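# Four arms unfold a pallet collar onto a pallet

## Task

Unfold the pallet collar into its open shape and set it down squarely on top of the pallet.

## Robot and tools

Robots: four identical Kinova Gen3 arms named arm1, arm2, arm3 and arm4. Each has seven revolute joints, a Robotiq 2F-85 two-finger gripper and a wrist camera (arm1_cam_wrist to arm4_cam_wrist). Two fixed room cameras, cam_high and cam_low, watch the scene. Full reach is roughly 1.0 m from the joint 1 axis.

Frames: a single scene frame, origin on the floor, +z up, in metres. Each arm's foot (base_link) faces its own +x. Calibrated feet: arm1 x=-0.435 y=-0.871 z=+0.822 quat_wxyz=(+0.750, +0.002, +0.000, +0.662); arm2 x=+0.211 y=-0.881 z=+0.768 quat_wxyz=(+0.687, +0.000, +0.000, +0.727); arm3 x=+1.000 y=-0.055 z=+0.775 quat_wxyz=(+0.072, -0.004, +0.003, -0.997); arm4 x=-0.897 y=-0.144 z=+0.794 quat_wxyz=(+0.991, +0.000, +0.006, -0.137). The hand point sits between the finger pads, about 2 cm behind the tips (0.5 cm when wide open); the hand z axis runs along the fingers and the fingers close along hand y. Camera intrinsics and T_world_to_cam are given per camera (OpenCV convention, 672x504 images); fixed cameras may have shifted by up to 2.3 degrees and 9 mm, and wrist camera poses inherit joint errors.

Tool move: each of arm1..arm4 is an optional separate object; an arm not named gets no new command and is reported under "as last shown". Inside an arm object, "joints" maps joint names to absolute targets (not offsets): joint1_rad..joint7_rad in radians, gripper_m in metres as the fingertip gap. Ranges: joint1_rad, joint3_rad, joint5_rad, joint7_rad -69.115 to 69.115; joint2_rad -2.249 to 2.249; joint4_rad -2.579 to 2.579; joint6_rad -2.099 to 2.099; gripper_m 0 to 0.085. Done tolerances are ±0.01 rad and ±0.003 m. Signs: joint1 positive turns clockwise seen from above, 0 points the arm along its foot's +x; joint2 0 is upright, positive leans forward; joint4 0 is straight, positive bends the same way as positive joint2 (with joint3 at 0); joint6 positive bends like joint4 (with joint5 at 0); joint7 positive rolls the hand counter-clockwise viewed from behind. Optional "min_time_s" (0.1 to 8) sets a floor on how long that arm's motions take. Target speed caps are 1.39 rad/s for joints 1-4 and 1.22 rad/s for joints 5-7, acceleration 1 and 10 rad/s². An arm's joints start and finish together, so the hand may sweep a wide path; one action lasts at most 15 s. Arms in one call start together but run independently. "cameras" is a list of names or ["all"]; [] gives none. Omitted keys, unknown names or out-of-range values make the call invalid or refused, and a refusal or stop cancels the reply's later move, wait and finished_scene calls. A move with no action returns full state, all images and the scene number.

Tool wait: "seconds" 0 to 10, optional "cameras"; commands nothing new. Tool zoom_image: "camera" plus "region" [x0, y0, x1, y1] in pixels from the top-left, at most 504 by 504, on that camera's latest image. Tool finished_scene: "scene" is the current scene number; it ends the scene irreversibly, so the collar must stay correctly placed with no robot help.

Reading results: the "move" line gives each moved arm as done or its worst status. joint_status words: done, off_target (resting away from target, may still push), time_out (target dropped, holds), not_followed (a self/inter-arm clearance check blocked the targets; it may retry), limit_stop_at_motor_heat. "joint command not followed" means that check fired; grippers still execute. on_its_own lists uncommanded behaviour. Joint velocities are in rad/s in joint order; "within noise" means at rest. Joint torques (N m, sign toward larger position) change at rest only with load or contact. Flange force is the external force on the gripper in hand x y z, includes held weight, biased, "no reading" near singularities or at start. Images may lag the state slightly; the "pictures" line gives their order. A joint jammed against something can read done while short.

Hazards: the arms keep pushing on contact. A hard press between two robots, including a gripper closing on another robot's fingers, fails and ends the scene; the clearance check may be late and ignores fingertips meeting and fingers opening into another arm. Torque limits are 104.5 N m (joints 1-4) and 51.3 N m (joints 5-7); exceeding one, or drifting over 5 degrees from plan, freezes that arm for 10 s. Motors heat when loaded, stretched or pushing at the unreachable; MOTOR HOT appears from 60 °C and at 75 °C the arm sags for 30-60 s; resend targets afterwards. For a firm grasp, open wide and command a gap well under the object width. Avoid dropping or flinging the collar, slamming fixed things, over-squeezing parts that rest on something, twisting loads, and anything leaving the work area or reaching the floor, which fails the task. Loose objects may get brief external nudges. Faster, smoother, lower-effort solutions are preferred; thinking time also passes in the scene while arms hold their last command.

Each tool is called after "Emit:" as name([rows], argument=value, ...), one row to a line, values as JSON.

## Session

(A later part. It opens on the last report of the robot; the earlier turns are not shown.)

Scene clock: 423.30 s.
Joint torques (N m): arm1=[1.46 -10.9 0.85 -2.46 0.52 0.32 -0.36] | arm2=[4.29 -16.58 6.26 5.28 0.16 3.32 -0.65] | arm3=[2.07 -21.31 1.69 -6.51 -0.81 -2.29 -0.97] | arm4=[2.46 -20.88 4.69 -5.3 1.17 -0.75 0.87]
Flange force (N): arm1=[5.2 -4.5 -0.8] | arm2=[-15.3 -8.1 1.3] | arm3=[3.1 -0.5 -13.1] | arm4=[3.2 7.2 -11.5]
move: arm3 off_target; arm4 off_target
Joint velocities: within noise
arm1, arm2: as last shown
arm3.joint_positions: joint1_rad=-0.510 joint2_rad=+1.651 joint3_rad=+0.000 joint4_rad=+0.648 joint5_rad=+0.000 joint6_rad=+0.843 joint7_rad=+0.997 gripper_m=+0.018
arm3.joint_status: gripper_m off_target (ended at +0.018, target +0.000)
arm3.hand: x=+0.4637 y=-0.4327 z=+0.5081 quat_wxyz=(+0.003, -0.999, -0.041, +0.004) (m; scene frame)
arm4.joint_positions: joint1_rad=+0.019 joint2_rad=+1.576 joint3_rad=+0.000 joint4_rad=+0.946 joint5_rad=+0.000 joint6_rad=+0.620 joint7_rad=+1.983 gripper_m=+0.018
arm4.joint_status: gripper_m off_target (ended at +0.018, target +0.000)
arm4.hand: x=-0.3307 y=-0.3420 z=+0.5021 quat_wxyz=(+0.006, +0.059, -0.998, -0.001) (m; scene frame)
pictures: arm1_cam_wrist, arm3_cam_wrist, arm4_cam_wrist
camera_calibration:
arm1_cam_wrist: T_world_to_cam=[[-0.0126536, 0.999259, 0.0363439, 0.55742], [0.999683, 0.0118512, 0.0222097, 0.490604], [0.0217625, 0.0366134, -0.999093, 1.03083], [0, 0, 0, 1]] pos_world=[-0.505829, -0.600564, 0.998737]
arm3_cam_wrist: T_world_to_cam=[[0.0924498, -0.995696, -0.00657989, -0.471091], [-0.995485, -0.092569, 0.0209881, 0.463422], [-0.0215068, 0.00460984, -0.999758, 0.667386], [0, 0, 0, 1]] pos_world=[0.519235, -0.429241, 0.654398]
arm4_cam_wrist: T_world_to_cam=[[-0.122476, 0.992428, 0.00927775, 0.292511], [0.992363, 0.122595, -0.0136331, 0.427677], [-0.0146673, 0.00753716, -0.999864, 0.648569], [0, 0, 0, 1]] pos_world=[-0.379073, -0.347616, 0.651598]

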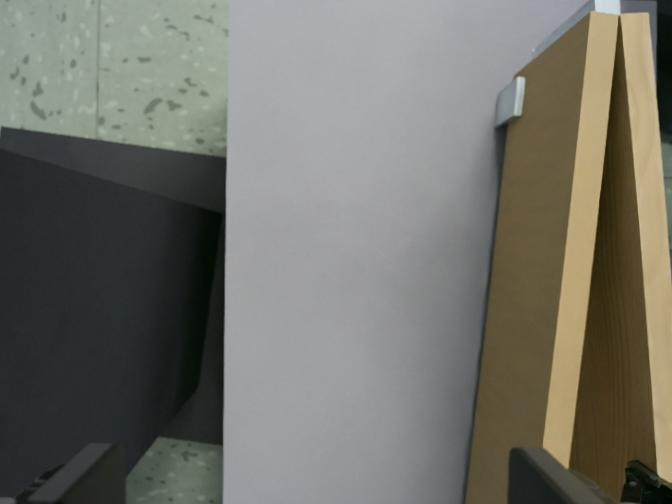

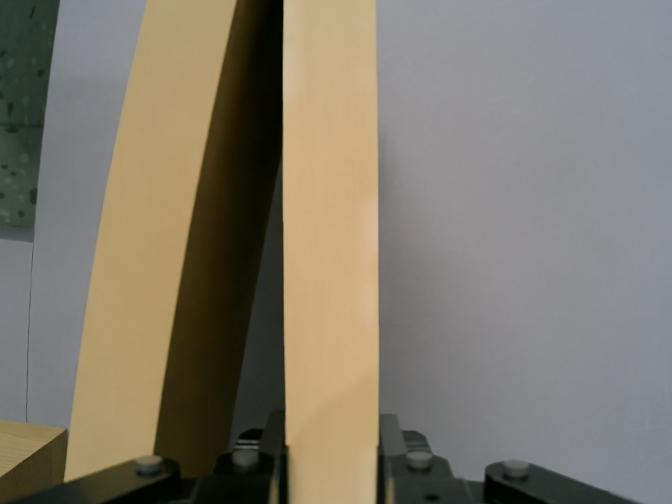

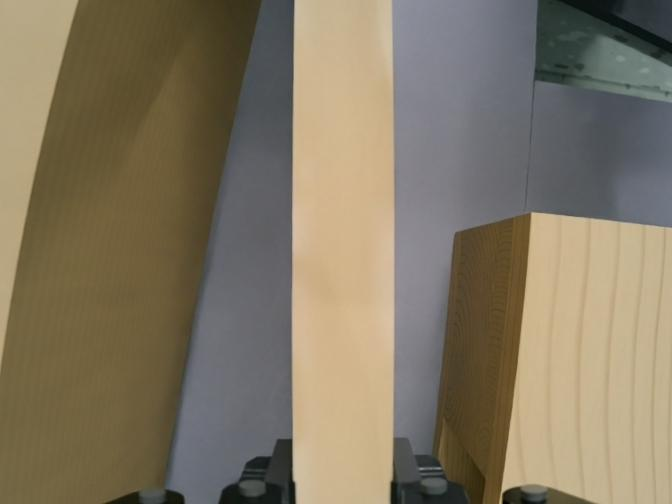

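Emit:
move(cameras=["cam_high", "cam_low"])

Emit:
zoom_image(camera="cam_high", region=[350, 160, 420, 230])

Emit:
zoom_image(camera="cam_high", region=[260, 310, 330, 380])

Emit:
zoom_image(camera="cam_high", region=[380, 360, 450, 430])

Emit:
zoom_image(camera="cam_high", region=[450, 200, 520, 270])

Scene clock: 434.17 s.
Joint torques (N m): arm1=[1.42 -10.95 0.83 -2.46 0.51 0.33 -0.34] | arm2=[4.3 -16.61 6.29 5.26 0.09 3.34 -0.66] | arm3=[2.2 -21.18 1.79 -6.43 -0.79 -2.28 -1] | arm4=[2.52 -20.87 4.61 -5.3 1.14 -0.69 0.87]
Flange force (N): arm1=[5.0 -4.5 -0.6] | arm2=[-15.2 -8.0 1.4] | arm3=[2.9 -0.2 -13.2] | arm4=[3.4 7.4 -11.5]
Joint velocities: within noise
arm1.joint_positions: joint1_rad=-0.272 joint2_rad=+0.529 joint3_rad=+0.000 joint4_rad=+2.427 joint5_rad=+0.000 joint6_rad=+0.185 joint7_rad=-0.147 gripper_m=+0.085
arm1.joint_status: not commanded
arm1.hand: x=-0.4497 y=-0.5998 z=+0.8507 quat_wxyz=(+0.001, +0.000, -1.000, -0.002) (m; scene frame)
arm2.joint_positions: joint1_rad=-0.578 joint2_rad=+1.417 joint3_rad=+0.000 joint4_rad=+1.415 joint5_rad=+0.000 joint6_rad=+0.310 joint7_rad=+2.411 gripper_m=+0.018
arm2.joint_status: not commanded
arm2.hand: x=-0.0715 y=-0.4534 z=+0.5068 quat_wxyz=(+0.000, +0.999, -0.048, +0.000) (m; scene frame)
arm3.joint_positions: joint1_rad=-0.510 joint2_rad=+1.651 joint3_rad=+0.000 joint4_rad=+0.648 joint5_rad=+0.000 joint6_rad=+0.843 joint7_rad=+0.997 gripper_m=+0.018
arm3.joint_status: gripper_m off_target (ended at +0.018, target +0.000)
arm3.hand: x=+0.4637 y=-0.4327 z=+0.5081 quat_wxyz=(+0.003, -0.999, -0.041, +0.004) (m; scene frame)
arm4.joint_positions: joint1_rad=+0.019 joint2_rad=+1.576 joint3_rad=+0.000 joint4_rad=+0.946 joint5_rad=+0.000 joint6_rad=+0.620 joint7_rad=+1.983 gripper_m=+0.018
arm4.joint_status: gripper_m off_target (ended at +0.018, target +0.000)
arm4.hand: x=-0.3308 y=-0.3421 z=+0.5021 quat_wxyz=(+0.006, +0.059, -0.998, -0.001) (m; scene frame)
pictures: cam_high, cam_low

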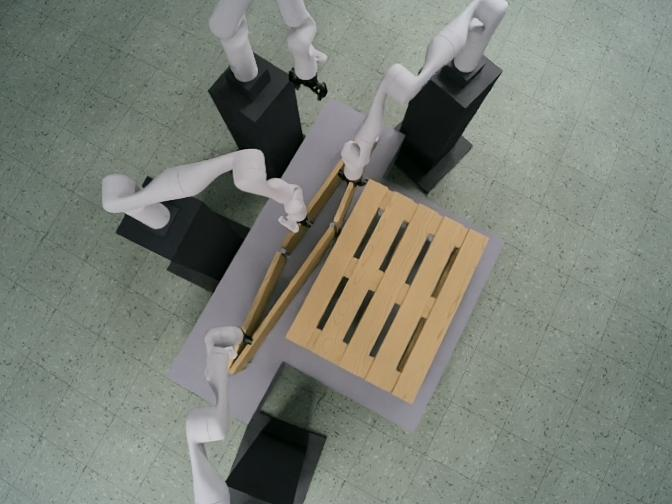

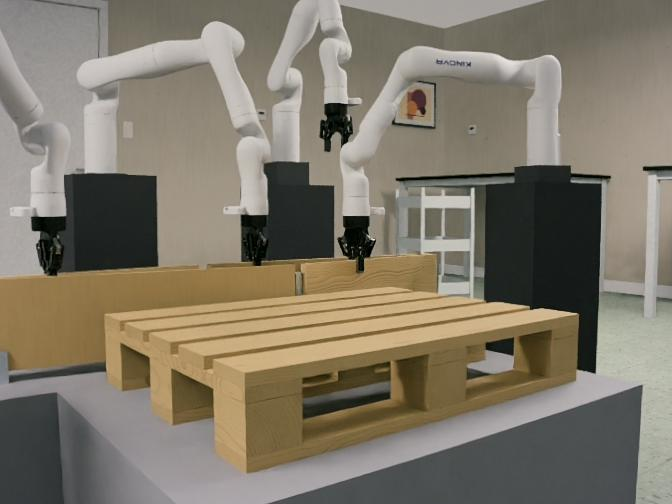

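Scaled by 7.200 from the camera's 672x504 image, which has a finer 960x720 frame.

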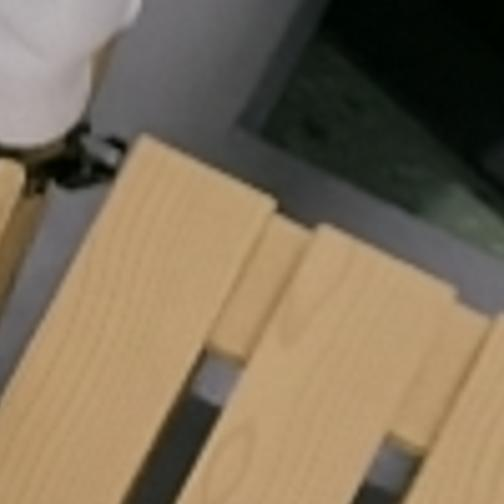

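Scaled by 7.200 from the camera's 672x504 image, which has a finer 960x720 frame.

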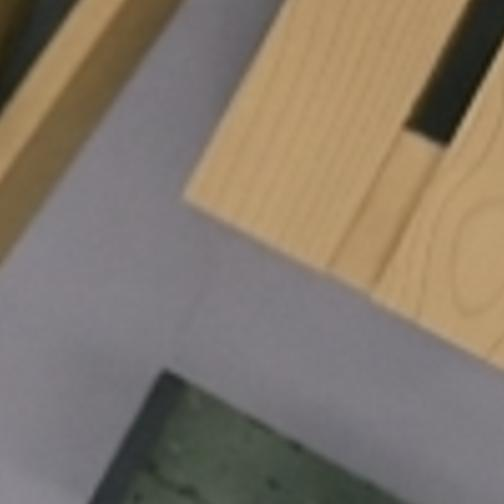

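Scaled by 7.200 from the camera's 672x504 image, which has a finer 960x720 frame.

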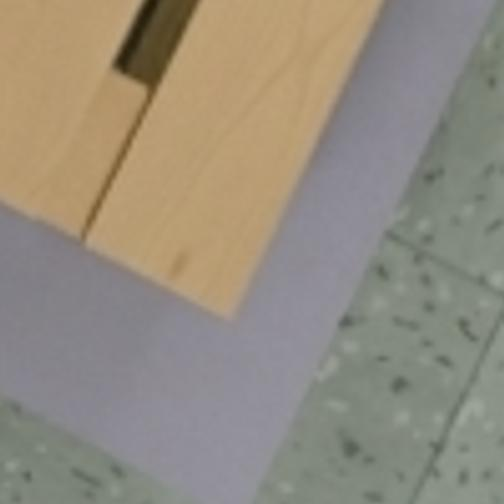

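Scaled by 7.200 from the camera's 672x504 image, which has a finer 960x720 frame.

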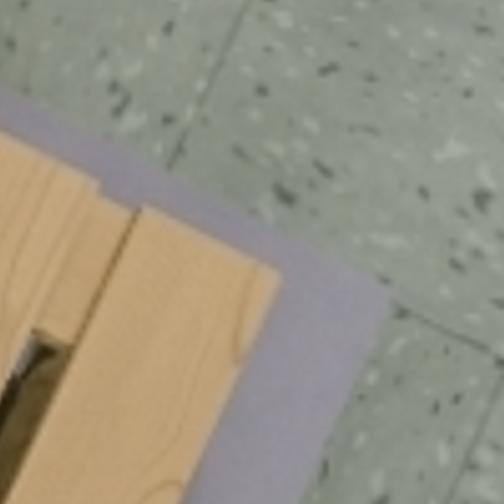

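Emit:
move(arm2={"joints": {"joint2_rad": 1.2297, "joint4_rad": 1.5366, "joint6_rad": 0.3753}, "min_time_s": 1.6}, arm3={"joints": {"joint2_rad": 1.4566, "joint4_rad": 0.8361, "joint6_rad": 0.8489}, "min_time_s": 1.6}, arm4={"joints": {"joint2_rad": 1.3895, "joint4_rad": 1.1044, "joint6_rad": 0.6477}, "min_time_s": 1.6}, cameras=["arm1_cam_wrist", "arm2_cam_wrist", "arm3_cam_wrist", "arm4_cam_wrist", "cam_low"])

Scene clock: 452.30 s.
Joint torques (N m): arm1=[1.44 -10.94 0.88 -2.4 0.51 0.35 -0.37] | arm2=[2.81 -28 4.62 -0.54 -0.14 1.43 -0.74] | arm3=[1.46 -34.82 2.18 -8.9 -0.72 0.45 -1.12] | arm4=[3.34 -34.35 4.58 -4.25 0.61 3.89 0.52]
Flange force (N): arm1=[5.0 -4.4 -0.6] | arm2=[-9.8 -6.3 16.6] | arm3=[-2.4 1.4 13.5] | arm4=[-8.1 2.7 23.0]
move: arm2 done; arm3 done; arm4 done
Joint velocities: within noise
arm1: as last shown
arm2.joint_positions: joint1_rad=-0.578 joint2_rad=+1.230 joint3_rad=+0.000 joint4_rad=+1.537 joint5_rad=+0.000 joint6_rad=+0.375 joint7_rad=+2.411 gripper_m=+0.018
arm2.joint_status: all done
arm2.hand: x=-0.0715 y=-0.4534 z=+0.5899 quat_wxyz=(+0.000, +0.999, -0.048, +0.000) (m; scene frame)
arm3.joint_positions: joint1_rad=-0.510 joint2_rad=+1.457 joint3_rad=+0.000 joint4_rad=+0.836 joint5_rad=+0.000 joint6_rad=+0.849 joint7_rad=+0.997 gripper_m=+0.018
arm3.joint_status: all done
arm3.hand: x=+0.4644 y=-0.4331 z=+0.5911 quat_wxyz=(+0.003, -0.999, -0.041, +0.004) (m; scene frame)
arm4.joint_positions: joint1_rad=+0.019 joint2_rad=+1.390 joint3_rad=+0.000 joint4_rad=+1.104 joint5_rad=+0.000 joint6_rad=+0.648 joint7_rad=+1.983 gripper_m=+0.018
arm4.joint_status: all done
arm4.hand: x=-0.3297 y=-0.3422 z=+0.5851 quat_wxyz=(+0.006, +0.059, -0.998, -0.001) (m; scene frame)
pictures: arm1_cam_wrist, arm2_cam_wrist, arm3_cam_wrist, arm4_cam_wrist, cam_low
camera_calibration:
arm1_cam_wrist: T_world_to_cam=[[-0.0126536, 0.999259, 0.0363439, 0.55742], [0.999683, 0.0118512, 0.0222097, 0.490604], [0.0217625, 0.0366134, -0.999093, 1.03083], [0, 0, 0, 1]] pos_world=[-0.505829, -0.600564, 0.998737]
arm2_cam_wrist: T_world_to_cam=[[-0.0901402, -0.995928, -0.00159781, -0.458321], [-0.995925, 0.0901353, 0.00291913, 0.022802], [-0.00276323, 0.00185443, -0.999994, 0.73468], [0, 0, 0, 1]] pos_world=[-0.0165739, -0.459872, 0.733877]
arm3_cam_wrist: T_world_to_cam=[[0.0924473, -0.995695, -0.00667942, -0.470932], [-0.995485, -0.0925686, 0.0209788, 0.462347], [-0.0215068, 0.00470983, -0.999758, 0.750425], [0, 0, 0, 1]] pos_world=[0.519935, -0.429641, 0.737398]
arm4_cam_wrist: T_world_to_cam=[[-0.122575, 0.992417, 0.00919237, 0.292083], [0.992349, 0.122694, -0.0137449, 0.427952], [-0.0147685, 0.00743725, -0.999863, 0.7315], [0, 0, 0, 1]] pos_world=[-0.378072, -0.347815, 0.734597]

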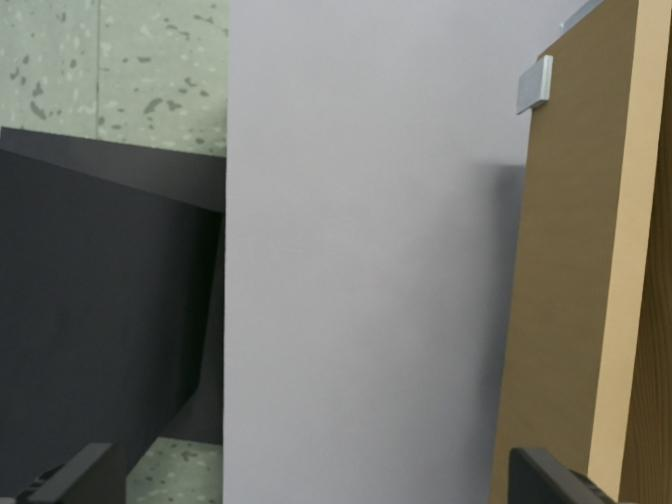

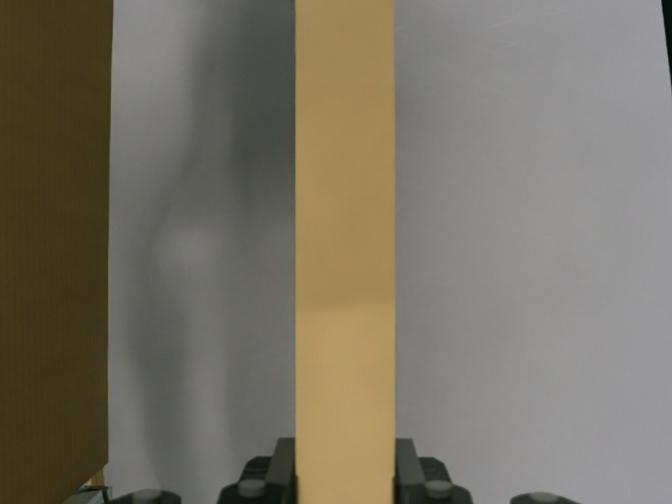

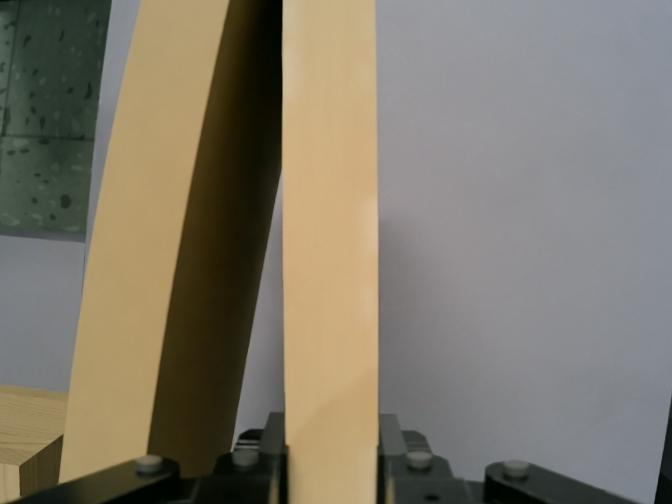

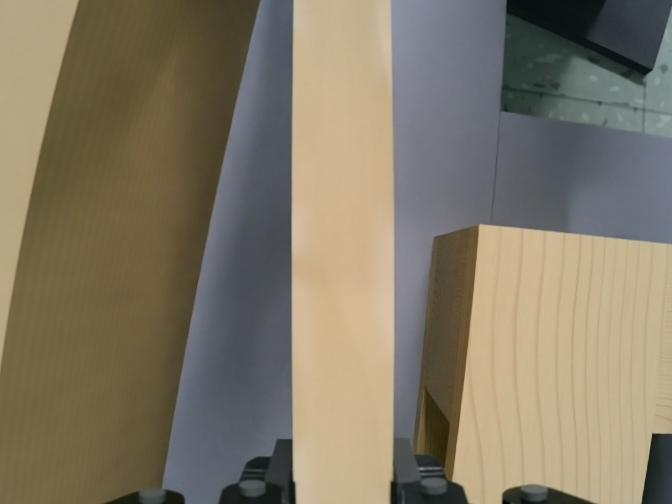

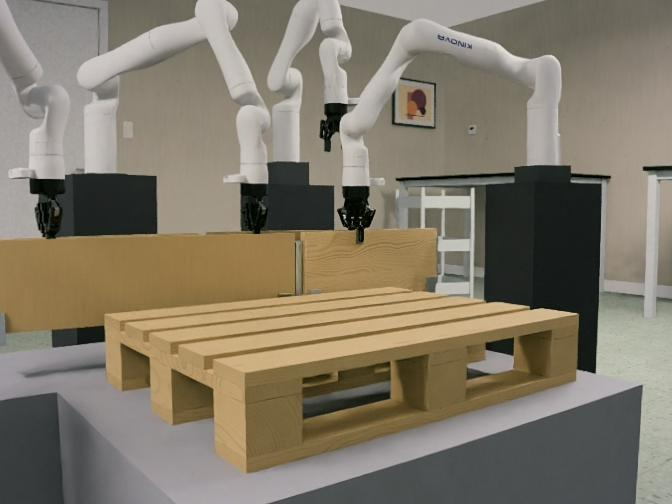

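Emit:
move(arm2={"joints": {"joint2_rad": 1.0526, "joint4_rad": 1.605, "joint6_rad": 0.484}, "min_time_s": 1.6}, arm3={"joints": {"joint2_rad": 1.2963, "joint4_rad": 0.931, "joint6_rad": 0.9143}, "min_time_s": 1.6}, arm4={"joints": {"joint2_rad": 1.2237, "joint4_rad": 1.1956, "joint6_rad": 0.7223}, "min_time_s": 1.6}, cameras=["cam_low", "cam_high"])

Scene clock: 455.73 s.
Joint torques (N m): arm1=[1.41 -10.93 0.86 -2.43 0.55 0.34 -0.37] | arm2=[1.23 -28.06 2.86 -3.38 -0.23 0.59 -0.66] | arm3=[0.81 -35.23 1.96 -9.74 -0.6 0.46 -0.78] | arm4=[2.81 -36.47 4.2 -7.11 0.6 3.11 0.59]
Flange force (N): arm1=[5.0 -4.4 -0.6] | arm2=[-5.8 -6.0 14.0] | arm3=[-2.2 0.8 14.1] | arm4=[-4.9 3.4 24.4]
move: arm2 done; arm3 done; arm4 done
Joint velocities: within noise
arm1: as last shown
arm2.joint_positions: joint1_rad=-0.578 joint2_rad=+1.053 joint3_rad=+0.000 joint4_rad=+1.605 joint5_rad=+0.000 joint6_rad=+0.484 joint7_rad=+2.411 gripper_m=+0.018
arm2.joint_status: all done
arm2.hand: x=-0.0715 y=-0.4534 z=+0.6718 quat_wxyz=(+0.000, +0.999, -0.048, +0.000) (m; scene frame)
arm3.joint_positions: joint1_rad=-0.510 joint2_rad=+1.296 joint3_rad=+0.000 joint4_rad=+0.931 joint5_rad=+0.000 joint6_rad=+0.914 joint7_rad=+0.997 gripper_m=+0.018
arm3.joint_status: all done
arm3.hand: x=+0.4651 y=-0.4335 z=+0.6730 quat_wxyz=(+0.003, -0.999, -0.041, +0.004) (m; scene frame)
arm4.joint_positions: joint1_rad=+0.019 joint2_rad=+1.224 joint3_rad=+0.000 joint4_rad=+1.196 joint5_rad=+0.000 joint6_rad=+0.722 joint7_rad=+1.983 gripper_m=+0.018
arm4.joint_status: all done
arm4.hand: x=-0.3287 y=-0.3423 z=+0.6672 quat_wxyz=(+0.006, +0.059, -0.998, -0.001) (m; scene frame)
pictures: cam_high, cam_low

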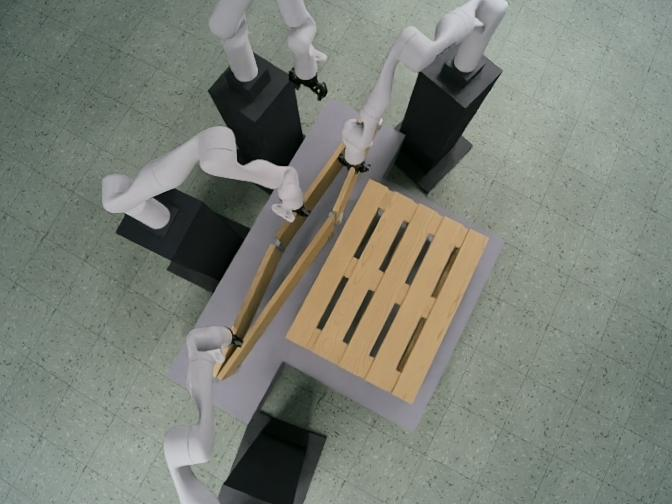

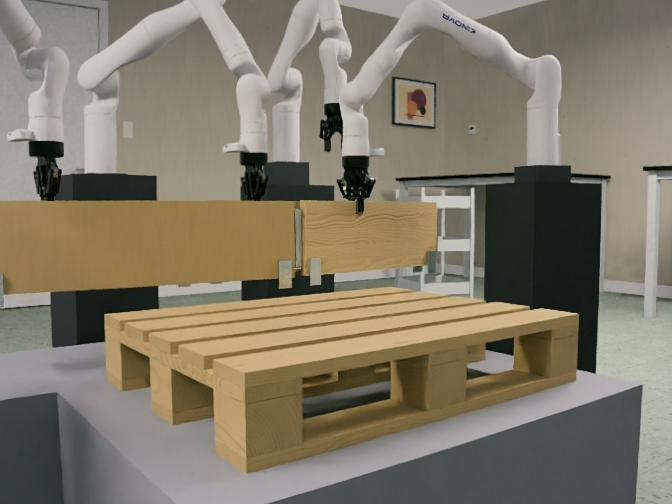

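Emit:
move(arm2={"joints": {"joint1_rad": -0.462, "joint2_rad": 1.0562, "joint4_rad": 1.5924, "joint6_rad": 0.493, "joint7_rad": 2.5493}, "min_time_s": 1.7}, arm3={"joints": {"joint1_rad": -0.352, "joint2_rad": 1.1273, "joint4_rad": 1.4079, "joint6_rad": 0.6064, "joint7_rad": 1.4111}, "min_time_s": 1.7}, arm4={"joints": {"joint1_rad": -0.1656, "joint2_rad": 1.2128, "joint4_rad": 1.2269, "joint6_rad": 0.7019, "joint7_rad": 2.0464}, "min_time_s": 1.7}, cameras=["arm2_cam_wrist", "arm3_cam_wrist", "arm4_cam_wrist", "cam_high", "cam_low"])

Scene clock: 484.90 s.
Joint torques (N m): arm1=[1.45 -10.93 0.84 -2.41 0.52 0.33 -0.37] | arm2=[5.75 -23.42 8.08 0.12 1.5 2.17 0] | arm3=[-5.1 -27.03 -4.95 1.26 -3.76 4.56 -1.59] | arm4=[3.42 -25.2 3.84 9.28 0.06 12.68 0.19]
Flange force (N): arm1=[5.1 -4.4 -0.7] | arm2=[-15.5 -4.8 8.4] | arm3=[-21.0 -10.3 17.3] | arm4=[-30.8 -10.9 26.7]
move: arm2 done; arm3 done; arm4 done
Joint velocities: within noise
arm1: as last shown
arm2.joint_positions: joint1_rad=-0.462 joint2_rad=+1.056 joint3_rad=+0.000 joint4_rad=+1.592 joint5_rad=+0.000 joint6_rad=+0.493 joint7_rad=+2.549 gripper_m=+0.018
arm2.joint_status: all done
arm2.hand: x=-0.0219 y=-0.4208 z=+0.6718 quat_wxyz=(+0.000, +0.999, -0.037, +0.000) (m; scene frame)
arm3.joint_positions: joint1_rad=-0.352 joint2_rad=+1.127 joint3_rad=+0.000 joint4_rad=+1.408 joint5_rad=+0.000 joint6_rad=+0.606 joint7_rad=+1.411 gripper_m=+0.018
arm3.joint_status: all done
arm3.hand: x=+0.4952 y=-0.2994 z=+0.6736 quat_wxyz=(+0.004, -0.986, -0.168, +0.004) (m; scene frame)
arm4.joint_positions: joint1_rad=-0.166 joint2_rad=+1.213 joint3_rad=+0.000 joint4_rad=+1.227 joint5_rad=+0.000 joint6_rad=+0.702 joint7_rad=+2.046 gripper_m=+0.018
arm4.joint_status: all done
arm4.hand: x=-0.3082 y=-0.2336 z=+0.6673 quat_wxyz=(+0.006, +0.182, -0.983, -0.002) (m; scene frame)
pictures: arm2_cam_wrist, arm3_cam_wrist, arm4_cam_wrist, cam_high, cam_low
camera_calibration:
arm2_cam_wrist: T_world_to_cam=[[-0.0679367, -0.997688, -0.00165051, -0.421414], [-0.997686, 0.0679317, 0.00288239, 0.0595582], [-0.0027636, 0.00184251, -0.999994, 0.816749], [0, 0, 0, 1]] pos_world=[0.0330481, -0.425991, 0.815877]
arm3_cam_wrist: T_world_to_cam=[[0.340917, -0.940056, -0.00842446, -0.445397], [-0.939859, -0.341019, 0.0192851, 0.402952], [-0.021002, 0.00134317, -0.999779, 0.831804], [0, 0, 0, 1]] pos_world=[0.548031, -0.282401, 0.820096]
arm4_cam_wrist: T_world_to_cam=[[-0.362285, 0.93199, 0.0119831, 0.0963384], [0.931934, 0.36242, -0.0122312, 0.430726], [-0.0157423, 0.00673633, -0.999853, 0.812714], [0, 0, 0, 1]] pos_world=[-0.353713, -0.251365, 0.816709]

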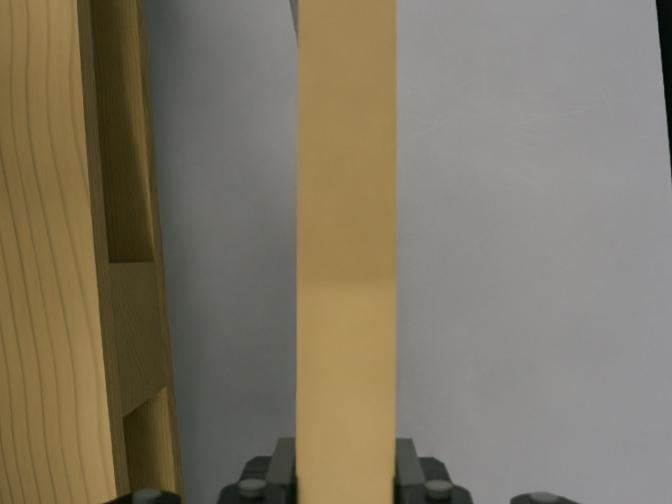

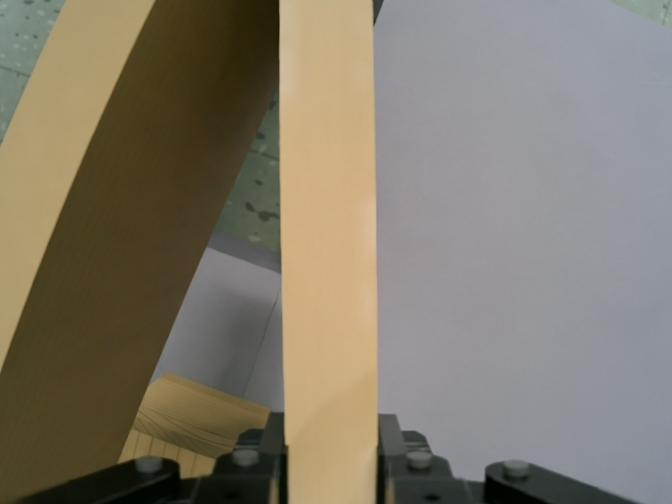

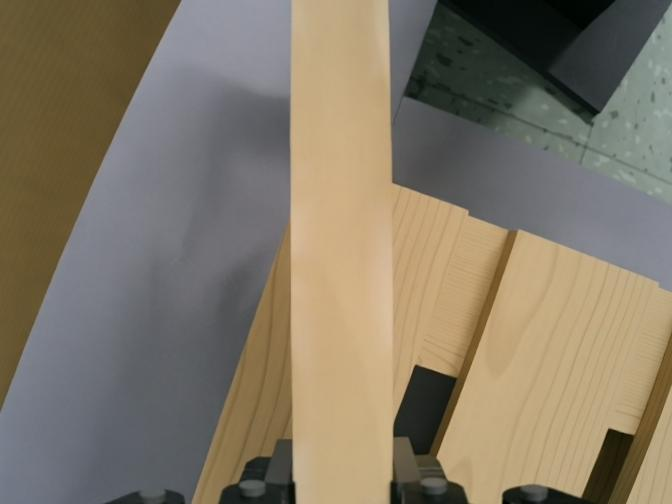

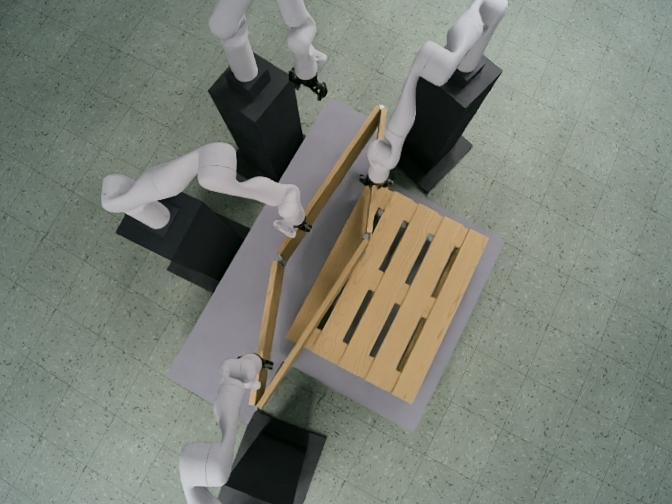

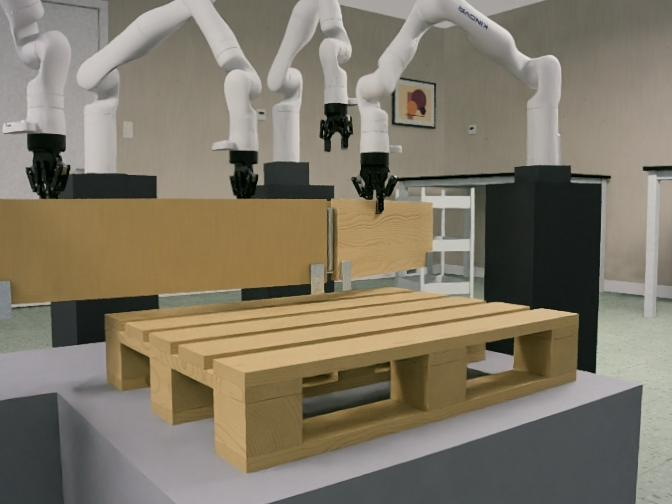

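Emit:
move(arm2={"joints": {"joint1_rad": -0.3488, "joint2_rad": 1.0681, "joint4_rad": 1.5519, "joint6_rad": 0.5216, "joint7_rad": 2.6851}, "min_time_s": 1.7}, arm3={"joints": {"joint1_rad": -0.1395, "joint2_rad": 1.0673, "joint4_rad": 1.6078, "joint6_rad": 0.4665, "joint7_rad": 1.8782}, "min_time_s": 1.7}, arm4={"joints": {"joint1_rad": -0.3089, "joint2_rad": 1.2208, "joint4_rad": 1.2039, "joint6_rad": 0.7169, "joint7_rad": 2.1277}, "min_time_s": 1.7}, cameras=["cam_high", "cam_low"])

Scene clock: 498.00 s.
Joint torques (N m): arm1=[1.43 -10.93 0.84 -2.38 0.53 0.33 -0.35] | arm2=[3.54 -27.33 4.93 -2.1 -0.19 1.69 -1.17] | arm3=[2.84 -29.96 4.5 -6.85 -0.17 -1.03 -0.9] | arm4=[3.5 -35.73 3.62 -6.67 -1.11 3.3 -1.17]
Flange force (N): arm1=[5.1 -4.3 -0.7] | arm2=[-8.0 -8.0 13.9] | arm3=[-1.9 2.7 14.2] | arm4=[-4.6 1.3 23.7]
move: arm2 done; arm3 done; arm4 done
Joint velocities: within noise
arm1: as last shown
arm2.joint_positions: joint1_rad=-0.349 joint2_rad=+1.068 joint3_rad=+0.000 joint4_rad=+1.552 joint5_rad=+0.000 joint6_rad=+0.522 joint7_rad=+2.685 gripper_m=+0.018
arm2.joint_status: all done
arm2.hand: x=+0.0274 y=-0.3879 z=+0.6718 quat_wxyz=(+0.000, +1.000, -0.026, +0.000) (m; scene frame)
arm3.joint_positions: joint1_rad=-0.140 joint2_rad=+1.067 joint3_rad=+0.000 joint4_rad=+1.608 joint5_rad=+0.000 joint6_rad=+0.466 joint7_rad=+1.878 gripper_m=+0.018
arm3.joint_status: all done
arm3.hand: x=+0.5024 y=-0.1739 z=+0.6743 quat_wxyz=(+0.004, -0.957, -0.292, +0.003) (m; scene frame)
arm4.joint_positions: joint1_rad=-0.309 joint2_rad=+1.221 joint3_rad=+0.000 joint4_rad=+1.204 joint5_rad=+0.000 joint6_rad=+0.717 joint7_rad=+2.128 gripper_m=+0.018
arm4.joint_status: all done
arm4.hand: x=-0.2967 y=-0.1481 z=+0.6672 quat_wxyz=(+0.006, +0.291, -0.957, -0.003) (m; scene frame)
pictures: cam_high, cam_low

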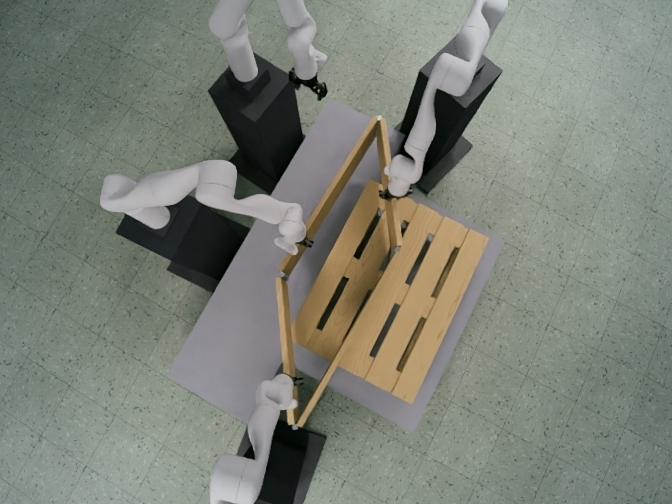

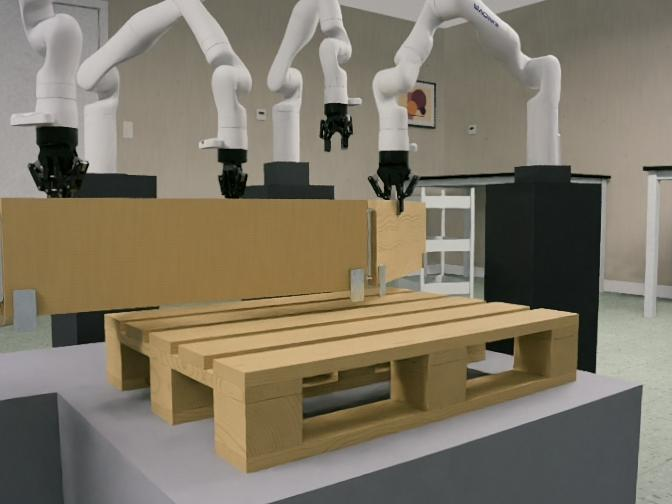

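Emit:
move(arm2={"joints": {"joint1_rad": -0.2414, "joint2_rad": 1.0887, "joint4_rad": 1.4846, "joint6_rad": 0.5683, "joint7_rad": 2.8148}, "min_time_s": 1.7}, arm3={"joints": {"joint1_rad": 0.0819, "joint2_rad": 1.0679, "joint4_rad": 1.6058, "joint6_rad": 0.4679, "joint7_rad": 2.3541}, "min_time_s": 1.7}, arm4={"joints": {"joint1_rad": -0.4529, "joint2_rad": 1.2088, "joint4_rad": 1.239, "joint6_rad": 0.6938, "joint7_rad": 2.2382}, "min_time_s": 1.7})

Emit:
move(arm2={"joints": {"joint1_rad": -0.1417, "joint2_rad": 1.119, "joint4_rad": 1.3902, "joint6_rad": 0.6324, "joint7_rad": 2.9368}, "min_time_s": 1.7}, arm3={"joints": {"joint1_rad": 0.2568, "joint2_rad": 1.1139, "joint4_rad": 1.45, "joint6_rad": 0.5777, "joint7_rad": 2.7835}, "min_time_s": 1.7}, arm4={"joints": {"joint1_rad": -0.5767, "joint2_rad": 1.1876, "joint4_rad": 1.3029, "joint6_rad": 0.6511, "joint7_rad": 2.3689}, "min_time_s": 1.7}, cameras=["all"])

Scene clock: 502.80 s.
Joint torques (N m): arm1=[1.43 -10.93 0.82 -2.41 0.51 0.36 -0.37] | arm2=[2.4 -27.06 3.25 -1.77 -0.85 2.24 -1.31] | arm3=[3.67 -30.53 5.54 -6.98 0.16 -1.17 -0.83] | arm4=[3.32 -35.79 3.27 -7.04 -1.48 2.85 -1.46]
Flange force (N): arm1=[5.0 -4.4 -0.5] | arm2=[-4.8 -10.7 13.0] | arm3=[-4.6 2.4 15.0] | arm4=[-3.6 0.9 23.5]
move: arm2 done; arm3 done; arm4 done
Joint velocities: within noise
arm1: as last shown
arm2.joint_positions: joint1_rad=-0.241 joint2_rad=+1.089 joint3_rad=+0.000 joint4_rad=+1.485 joint5_rad=+0.000 joint6_rad=+0.568 joint7_rad=+2.815 gripper_m=+0.018
arm2.joint_status: all done
arm2.hand: x=+0.0764 y=-0.3551 z=+0.6718 quat_wxyz=(+0.000, +1.000, -0.015, +0.000) (m; scene frame)
arm3.joint_positions: joint1_rad=+0.082 joint2_rad=+1.068 joint3_rad=+0.000 joint4_rad=+1.606 joint5_rad=+0.000 joint6_rad=+0.468 joint7_rad=+2.354 gripper_m=+0.018
arm3.joint_status: all done
arm3.hand: x=+0.4878 y=-0.0621 z=+0.6750 quat_wxyz=(+0.004, -0.912, -0.411, +0.003) (m; scene frame)
arm4.joint_positions: joint1_rad=-0.453 joint2_rad=+1.209 joint3_rad=+0.000 joint4_rad=+1.239 joint5_rad=+0.000 joint6_rad=+0.694 joint7_rad=+2.238 gripper_m=+0.018
arm4.joint_status: all done
arm4.hand: x=-0.3095 y=-0.0629 z=+0.6675 quat_wxyz=(+0.005, +0.410, -0.912, -0.003) (m; scene frame)
pictures: none

Scene clock: 504.87 s.
Joint torques (N m): arm1=[1.43 -10.96 0.88 -2.43 0.54 0.33 -0.35] | arm2=[1.58 -26.76 2 -0.67 -1.13 3.36 -1.27] | arm3=[5.32 -32.97 7 -8.37 0.91 -1.16 -0.72] | arm4=[2.54 -34.11 2.21 -5.99 -1.9 3.13 -1.45]
Flange force (N): arm1=[5.1 -4.4 -0.5] | arm2=[-2.7 -14.6 13.0] | arm3=[-8.1 0.9 16.2] | arm4=[-2.8 -0.4 22.5]
move: arm2 done; arm3 done; arm4 done
Joint velocities: within noise
arm1: as last shown
arm2.joint_positions: joint1_rad=-0.142 joint2_rad=+1.119 joint3_rad=+0.000 joint4_rad=+1.390 joint5_rad=+0.000 joint6_rad=+0.632 joint7_rad=+2.937 gripper_m=+0.018
arm2.joint_status: all done
arm2.hand: x=+0.1250 y=-0.3223 z=+0.6718 quat_wxyz=(+0.000, +1.000, -0.004, +0.000) (m; scene frame)
arm3.joint_positions: joint1_rad=+0.257 joint2_rad=+1.114 joint3_rad=+0.000 joint4_rad=+1.450 joint5_rad=+0.000 joint6_rad=+0.578 joint7_rad=+2.784 gripper_m=+0.018
arm3.joint_status: all done
arm3.hand: x=+0.4558 y=+0.0313 z=+0.6758 quat_wxyz=(+0.005, -0.852, -0.523, +0.002) (m; scene frame)
arm4.joint_positions: joint1_rad=-0.577 joint2_rad=+1.188 joint3_rad=+0.000 joint4_rad=+1.303 joint5_rad=+0.000 joint6_rad=+0.651 joint7_rad=+2.369 gripper_m=+0.018
arm4.joint_status: all done
arm4.hand: x=-0.3371 y=+0.0051 z=+0.6679 quat_wxyz=(+0.005, +0.523, -0.853, -0.004) (m; scene frame)
pictures: arm1_cam_wrist, arm2_cam_wrist, arm3_cam_wrist, arm4_cam_wrist, cam_high, cam_low
camera_calibration:
arm1_cam_wrist: T_world_to_cam=[[-0.0126536, 0.999259, 0.0363439, 0.55742], [0.999683, 0.0118512, 0.0222097, 0.490604], [0.0217625, 0.0366134, -0.999093, 1.03083], [0, 0, 0, 1]] pos_world=[-0.505829, -0.600564, 0.998737]
arm2_cam_wrist: T_world_to_cam=[[-0.000725649, -0.999998, -0.00164176, -0.322375], [-0.999996, 0.000720997, 0.00283238, 0.178139], [-0.00283119, 0.00164381, -0.999995, 0.816915], [0, 0, 0, 1]] pos_world=[0.180217, -0.323846, 0.815877]
arm3_cam_wrist: T_world_to_cam=[[0.89631, -0.443309, -0.0102369, -0.388455], [-0.443195, -0.896349, 0.0116824, 0.274726], [-0.0143548, -0.00593408, -0.999879, 0.829974], [0, 0, 0, 1]] pos_world=[0.481847, 0.0789702, 0.822688]
arm4_cam_wrist: T_world_to_cam=[[-0.893008, 0.44968, 0.018, -0.317078], [0.449659, 0.893184, -0.00545639, 0.201425], [-0.018531, 0.00322127, -0.999823, 0.810294], [0, 0, 0, 1]] pos_world=[-0.35871, -0.0399365, 0.816957]

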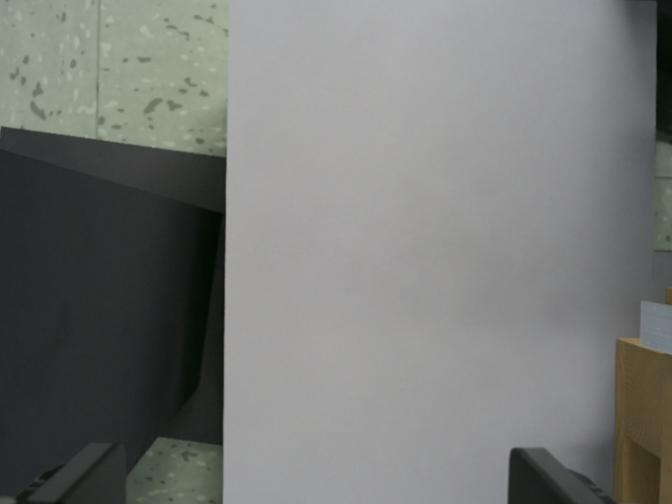

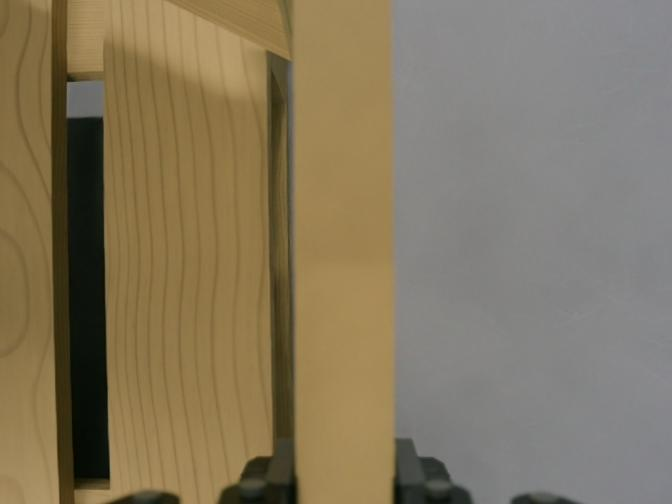

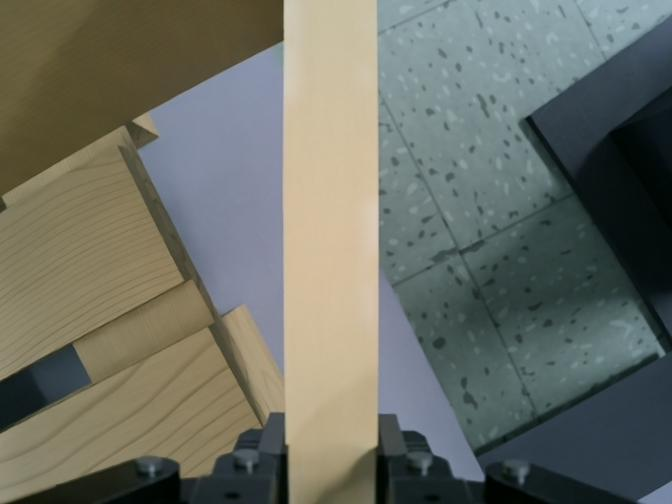

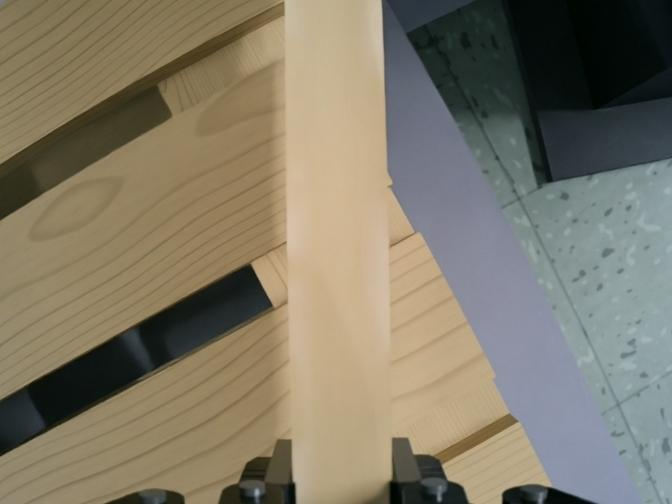

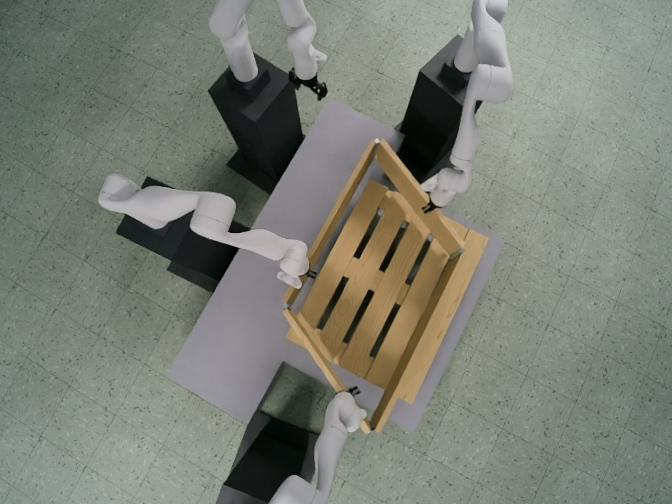

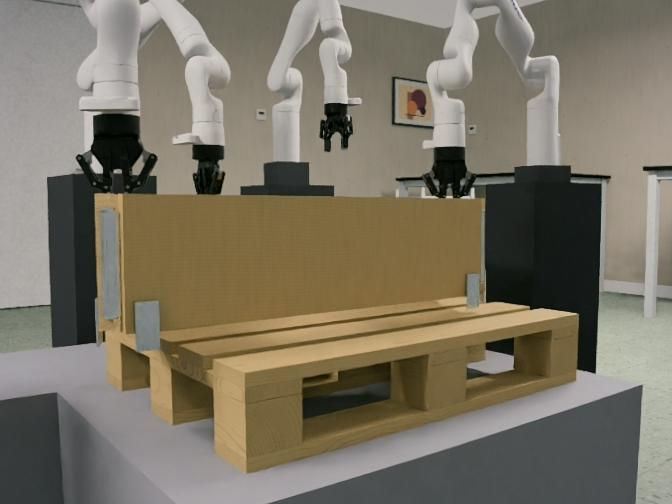

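Emit:
move(arm2={"joints": {"joint1_rad": -0.0502, "joint2_rad": 1.1612, "joint4_rad": 1.2656, "joint6_rad": 0.7148, "joint7_rad": 3.0509}, "min_time_s": 1.7}, arm3={"joints": {"joint1_rad": 0.3661, "joint2_rad": 1.2027, "joint4_rad": 1.1849, "joint6_rad": 0.754, "joint7_rad": 3.1474}, "min_time_s": 1.7}, arm4={"joints": {"joint1_rad": -0.6771, "joint2_rad": 1.1605, "joint4_rad": 1.3918, "joint6_rad": 0.5893, "joint7_rad": 2.5231}, "min_time_s": 1.7}, cameras=["arm2_cam_wrist", "arm3_cam_wrist", "arm4_cam_wrist", "cam_high", "cam_low"])

Scene clock: 508.37 s.
Joint torques (N m): arm1=[1.42 -10.91 0.87 -2.43 0.52 0.32 -0.34] | arm2=[1.38 -27.57 1.77 -0.08 -1.04 4.36 -1.2] | arm3=[6.59 -38.89 7.72 -14.22 1.83 -3.33 -0.49] | arm4=[2.51 -33.52 2.04 -7.16 -1.95 2.04 -1.25]
Flange force (N): arm1=[5.0 -4.4 -0.8] | arm2=[-1.0 -18.9 14.3] | arm3=[-9.9 4.7 16.7] | arm4=[-0.4 3.3 20.7]
move: arm2 done; arm3 done; arm4 done
Joint velocities: within noise
arm1: as last shown
arm2.joint_positions: joint1_rad=-0.050 joint2_rad=+1.161 joint3_rad=+0.000 joint4_rad=+1.266 joint5_rad=+0.000 joint6_rad=+0.715 joint7_rad=+3.051 gripper_m=+0.018
arm2.joint_status: all done
arm2.hand: x=+0.1734 y=-0.2892 z=+0.6719 quat_wxyz=(+0.000, +1.000, +0.008, +0.000) (m; scene frame)
arm3.joint_positions: joint1_rad=+0.366 joint2_rad=+1.203 joint3_rad=+0.000 joint4_rad=+1.185 joint5_rad=+0.000 joint6_rad=+0.754 joint7_rad=+3.147 gripper_m=+0.018
arm3.joint_status: all done
arm3.hand: x=+0.4113 y=+0.1028 z=+0.6766 quat_wxyz=(+0.005, -0.779, -0.627, +0.002) (m; scene frame)
arm4.joint_positions: joint1_rad=-0.677 joint2_rad=+1.160 joint3_rad=+0.000 joint4_rad=+1.392 joint5_rad=+0.000 joint6_rad=+0.589 joint7_rad=+2.523 gripper_m=+0.018
arm4.joint_status: all done
arm4.hand: x=-0.3735 y=+0.0528 z=+0.6677 quat_wxyz=(+0.004, +0.627, -0.779, -0.005) (m; scene frame)
pictures: arm2_cam_wrist, arm3_cam_wrist, arm4_cam_wrist, cam_high, cam_low
camera_calibration:
arm2_cam_wrist: T_world_to_cam=[[0.0219747, -0.999757, -0.0016174, -0.293198], [-0.999755, -0.0219791, 0.00277279, 0.219958], [-0.00280767, 0.00155607, -0.999995, 0.816965], [0, 0, 0, 1]] pos_world=[0.228641, -0.289564, 0.815877]
arm3_cam_wrist: T_world_to_cam=[[0.979081, -0.203242, -0.0096173, -0.376073], [-0.203154, -0.979102, 0.00936706, 0.230479], [-0.0113201, -0.00721732, -0.99991, 0.829436], [0, 0, 0, 1]] pos_world=[0.424418, 0.155215, 0.823585]
arm4_cam_wrist: T_world_to_cam=[[-0.977473, 0.210235, 0.0186607, -0.390342], [0.210231, 0.977649, -0.00219528, 0.0791112], [-0.0187051, 0.00177723, -0.999823, 0.809264], [0, 0, 0, 1]] pos_world=[-0.383043, 0.0032823, 0.816579]

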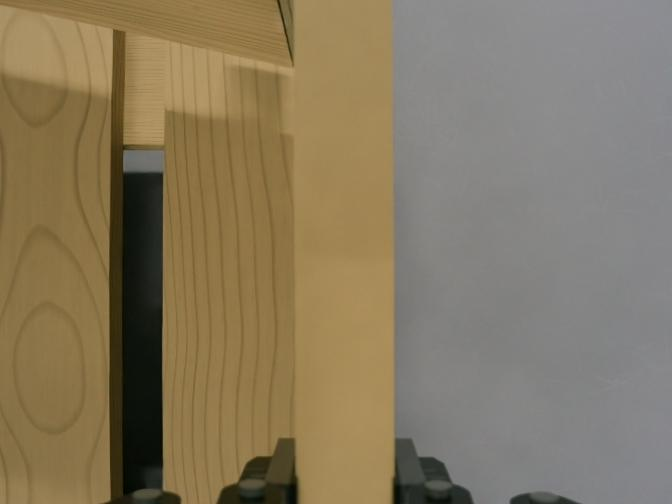

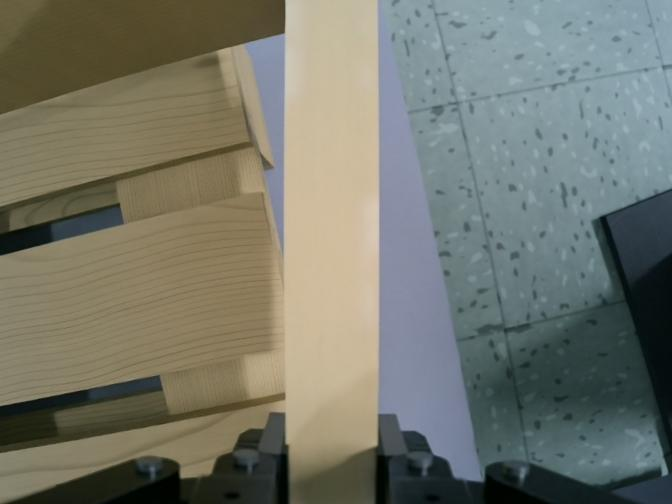

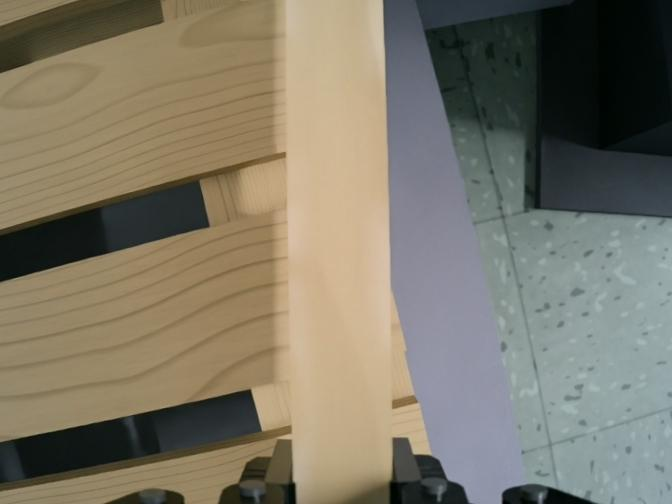

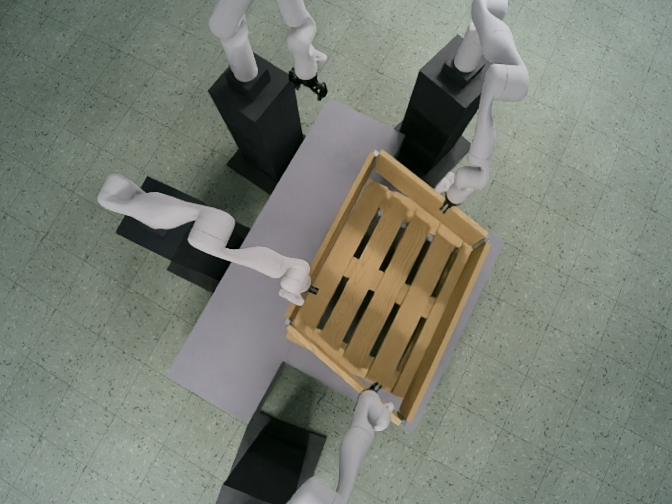

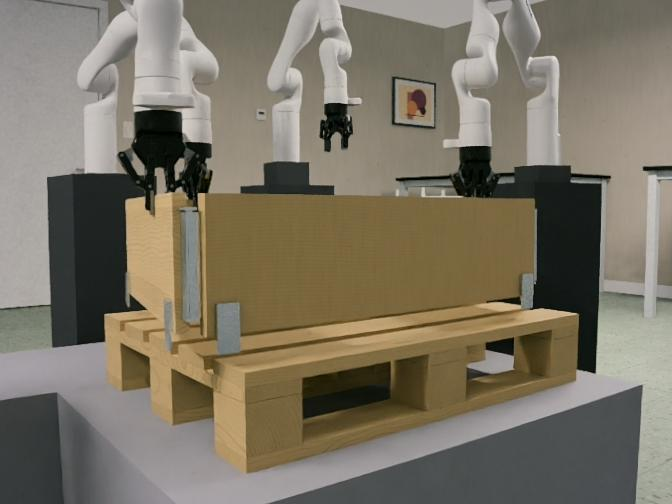

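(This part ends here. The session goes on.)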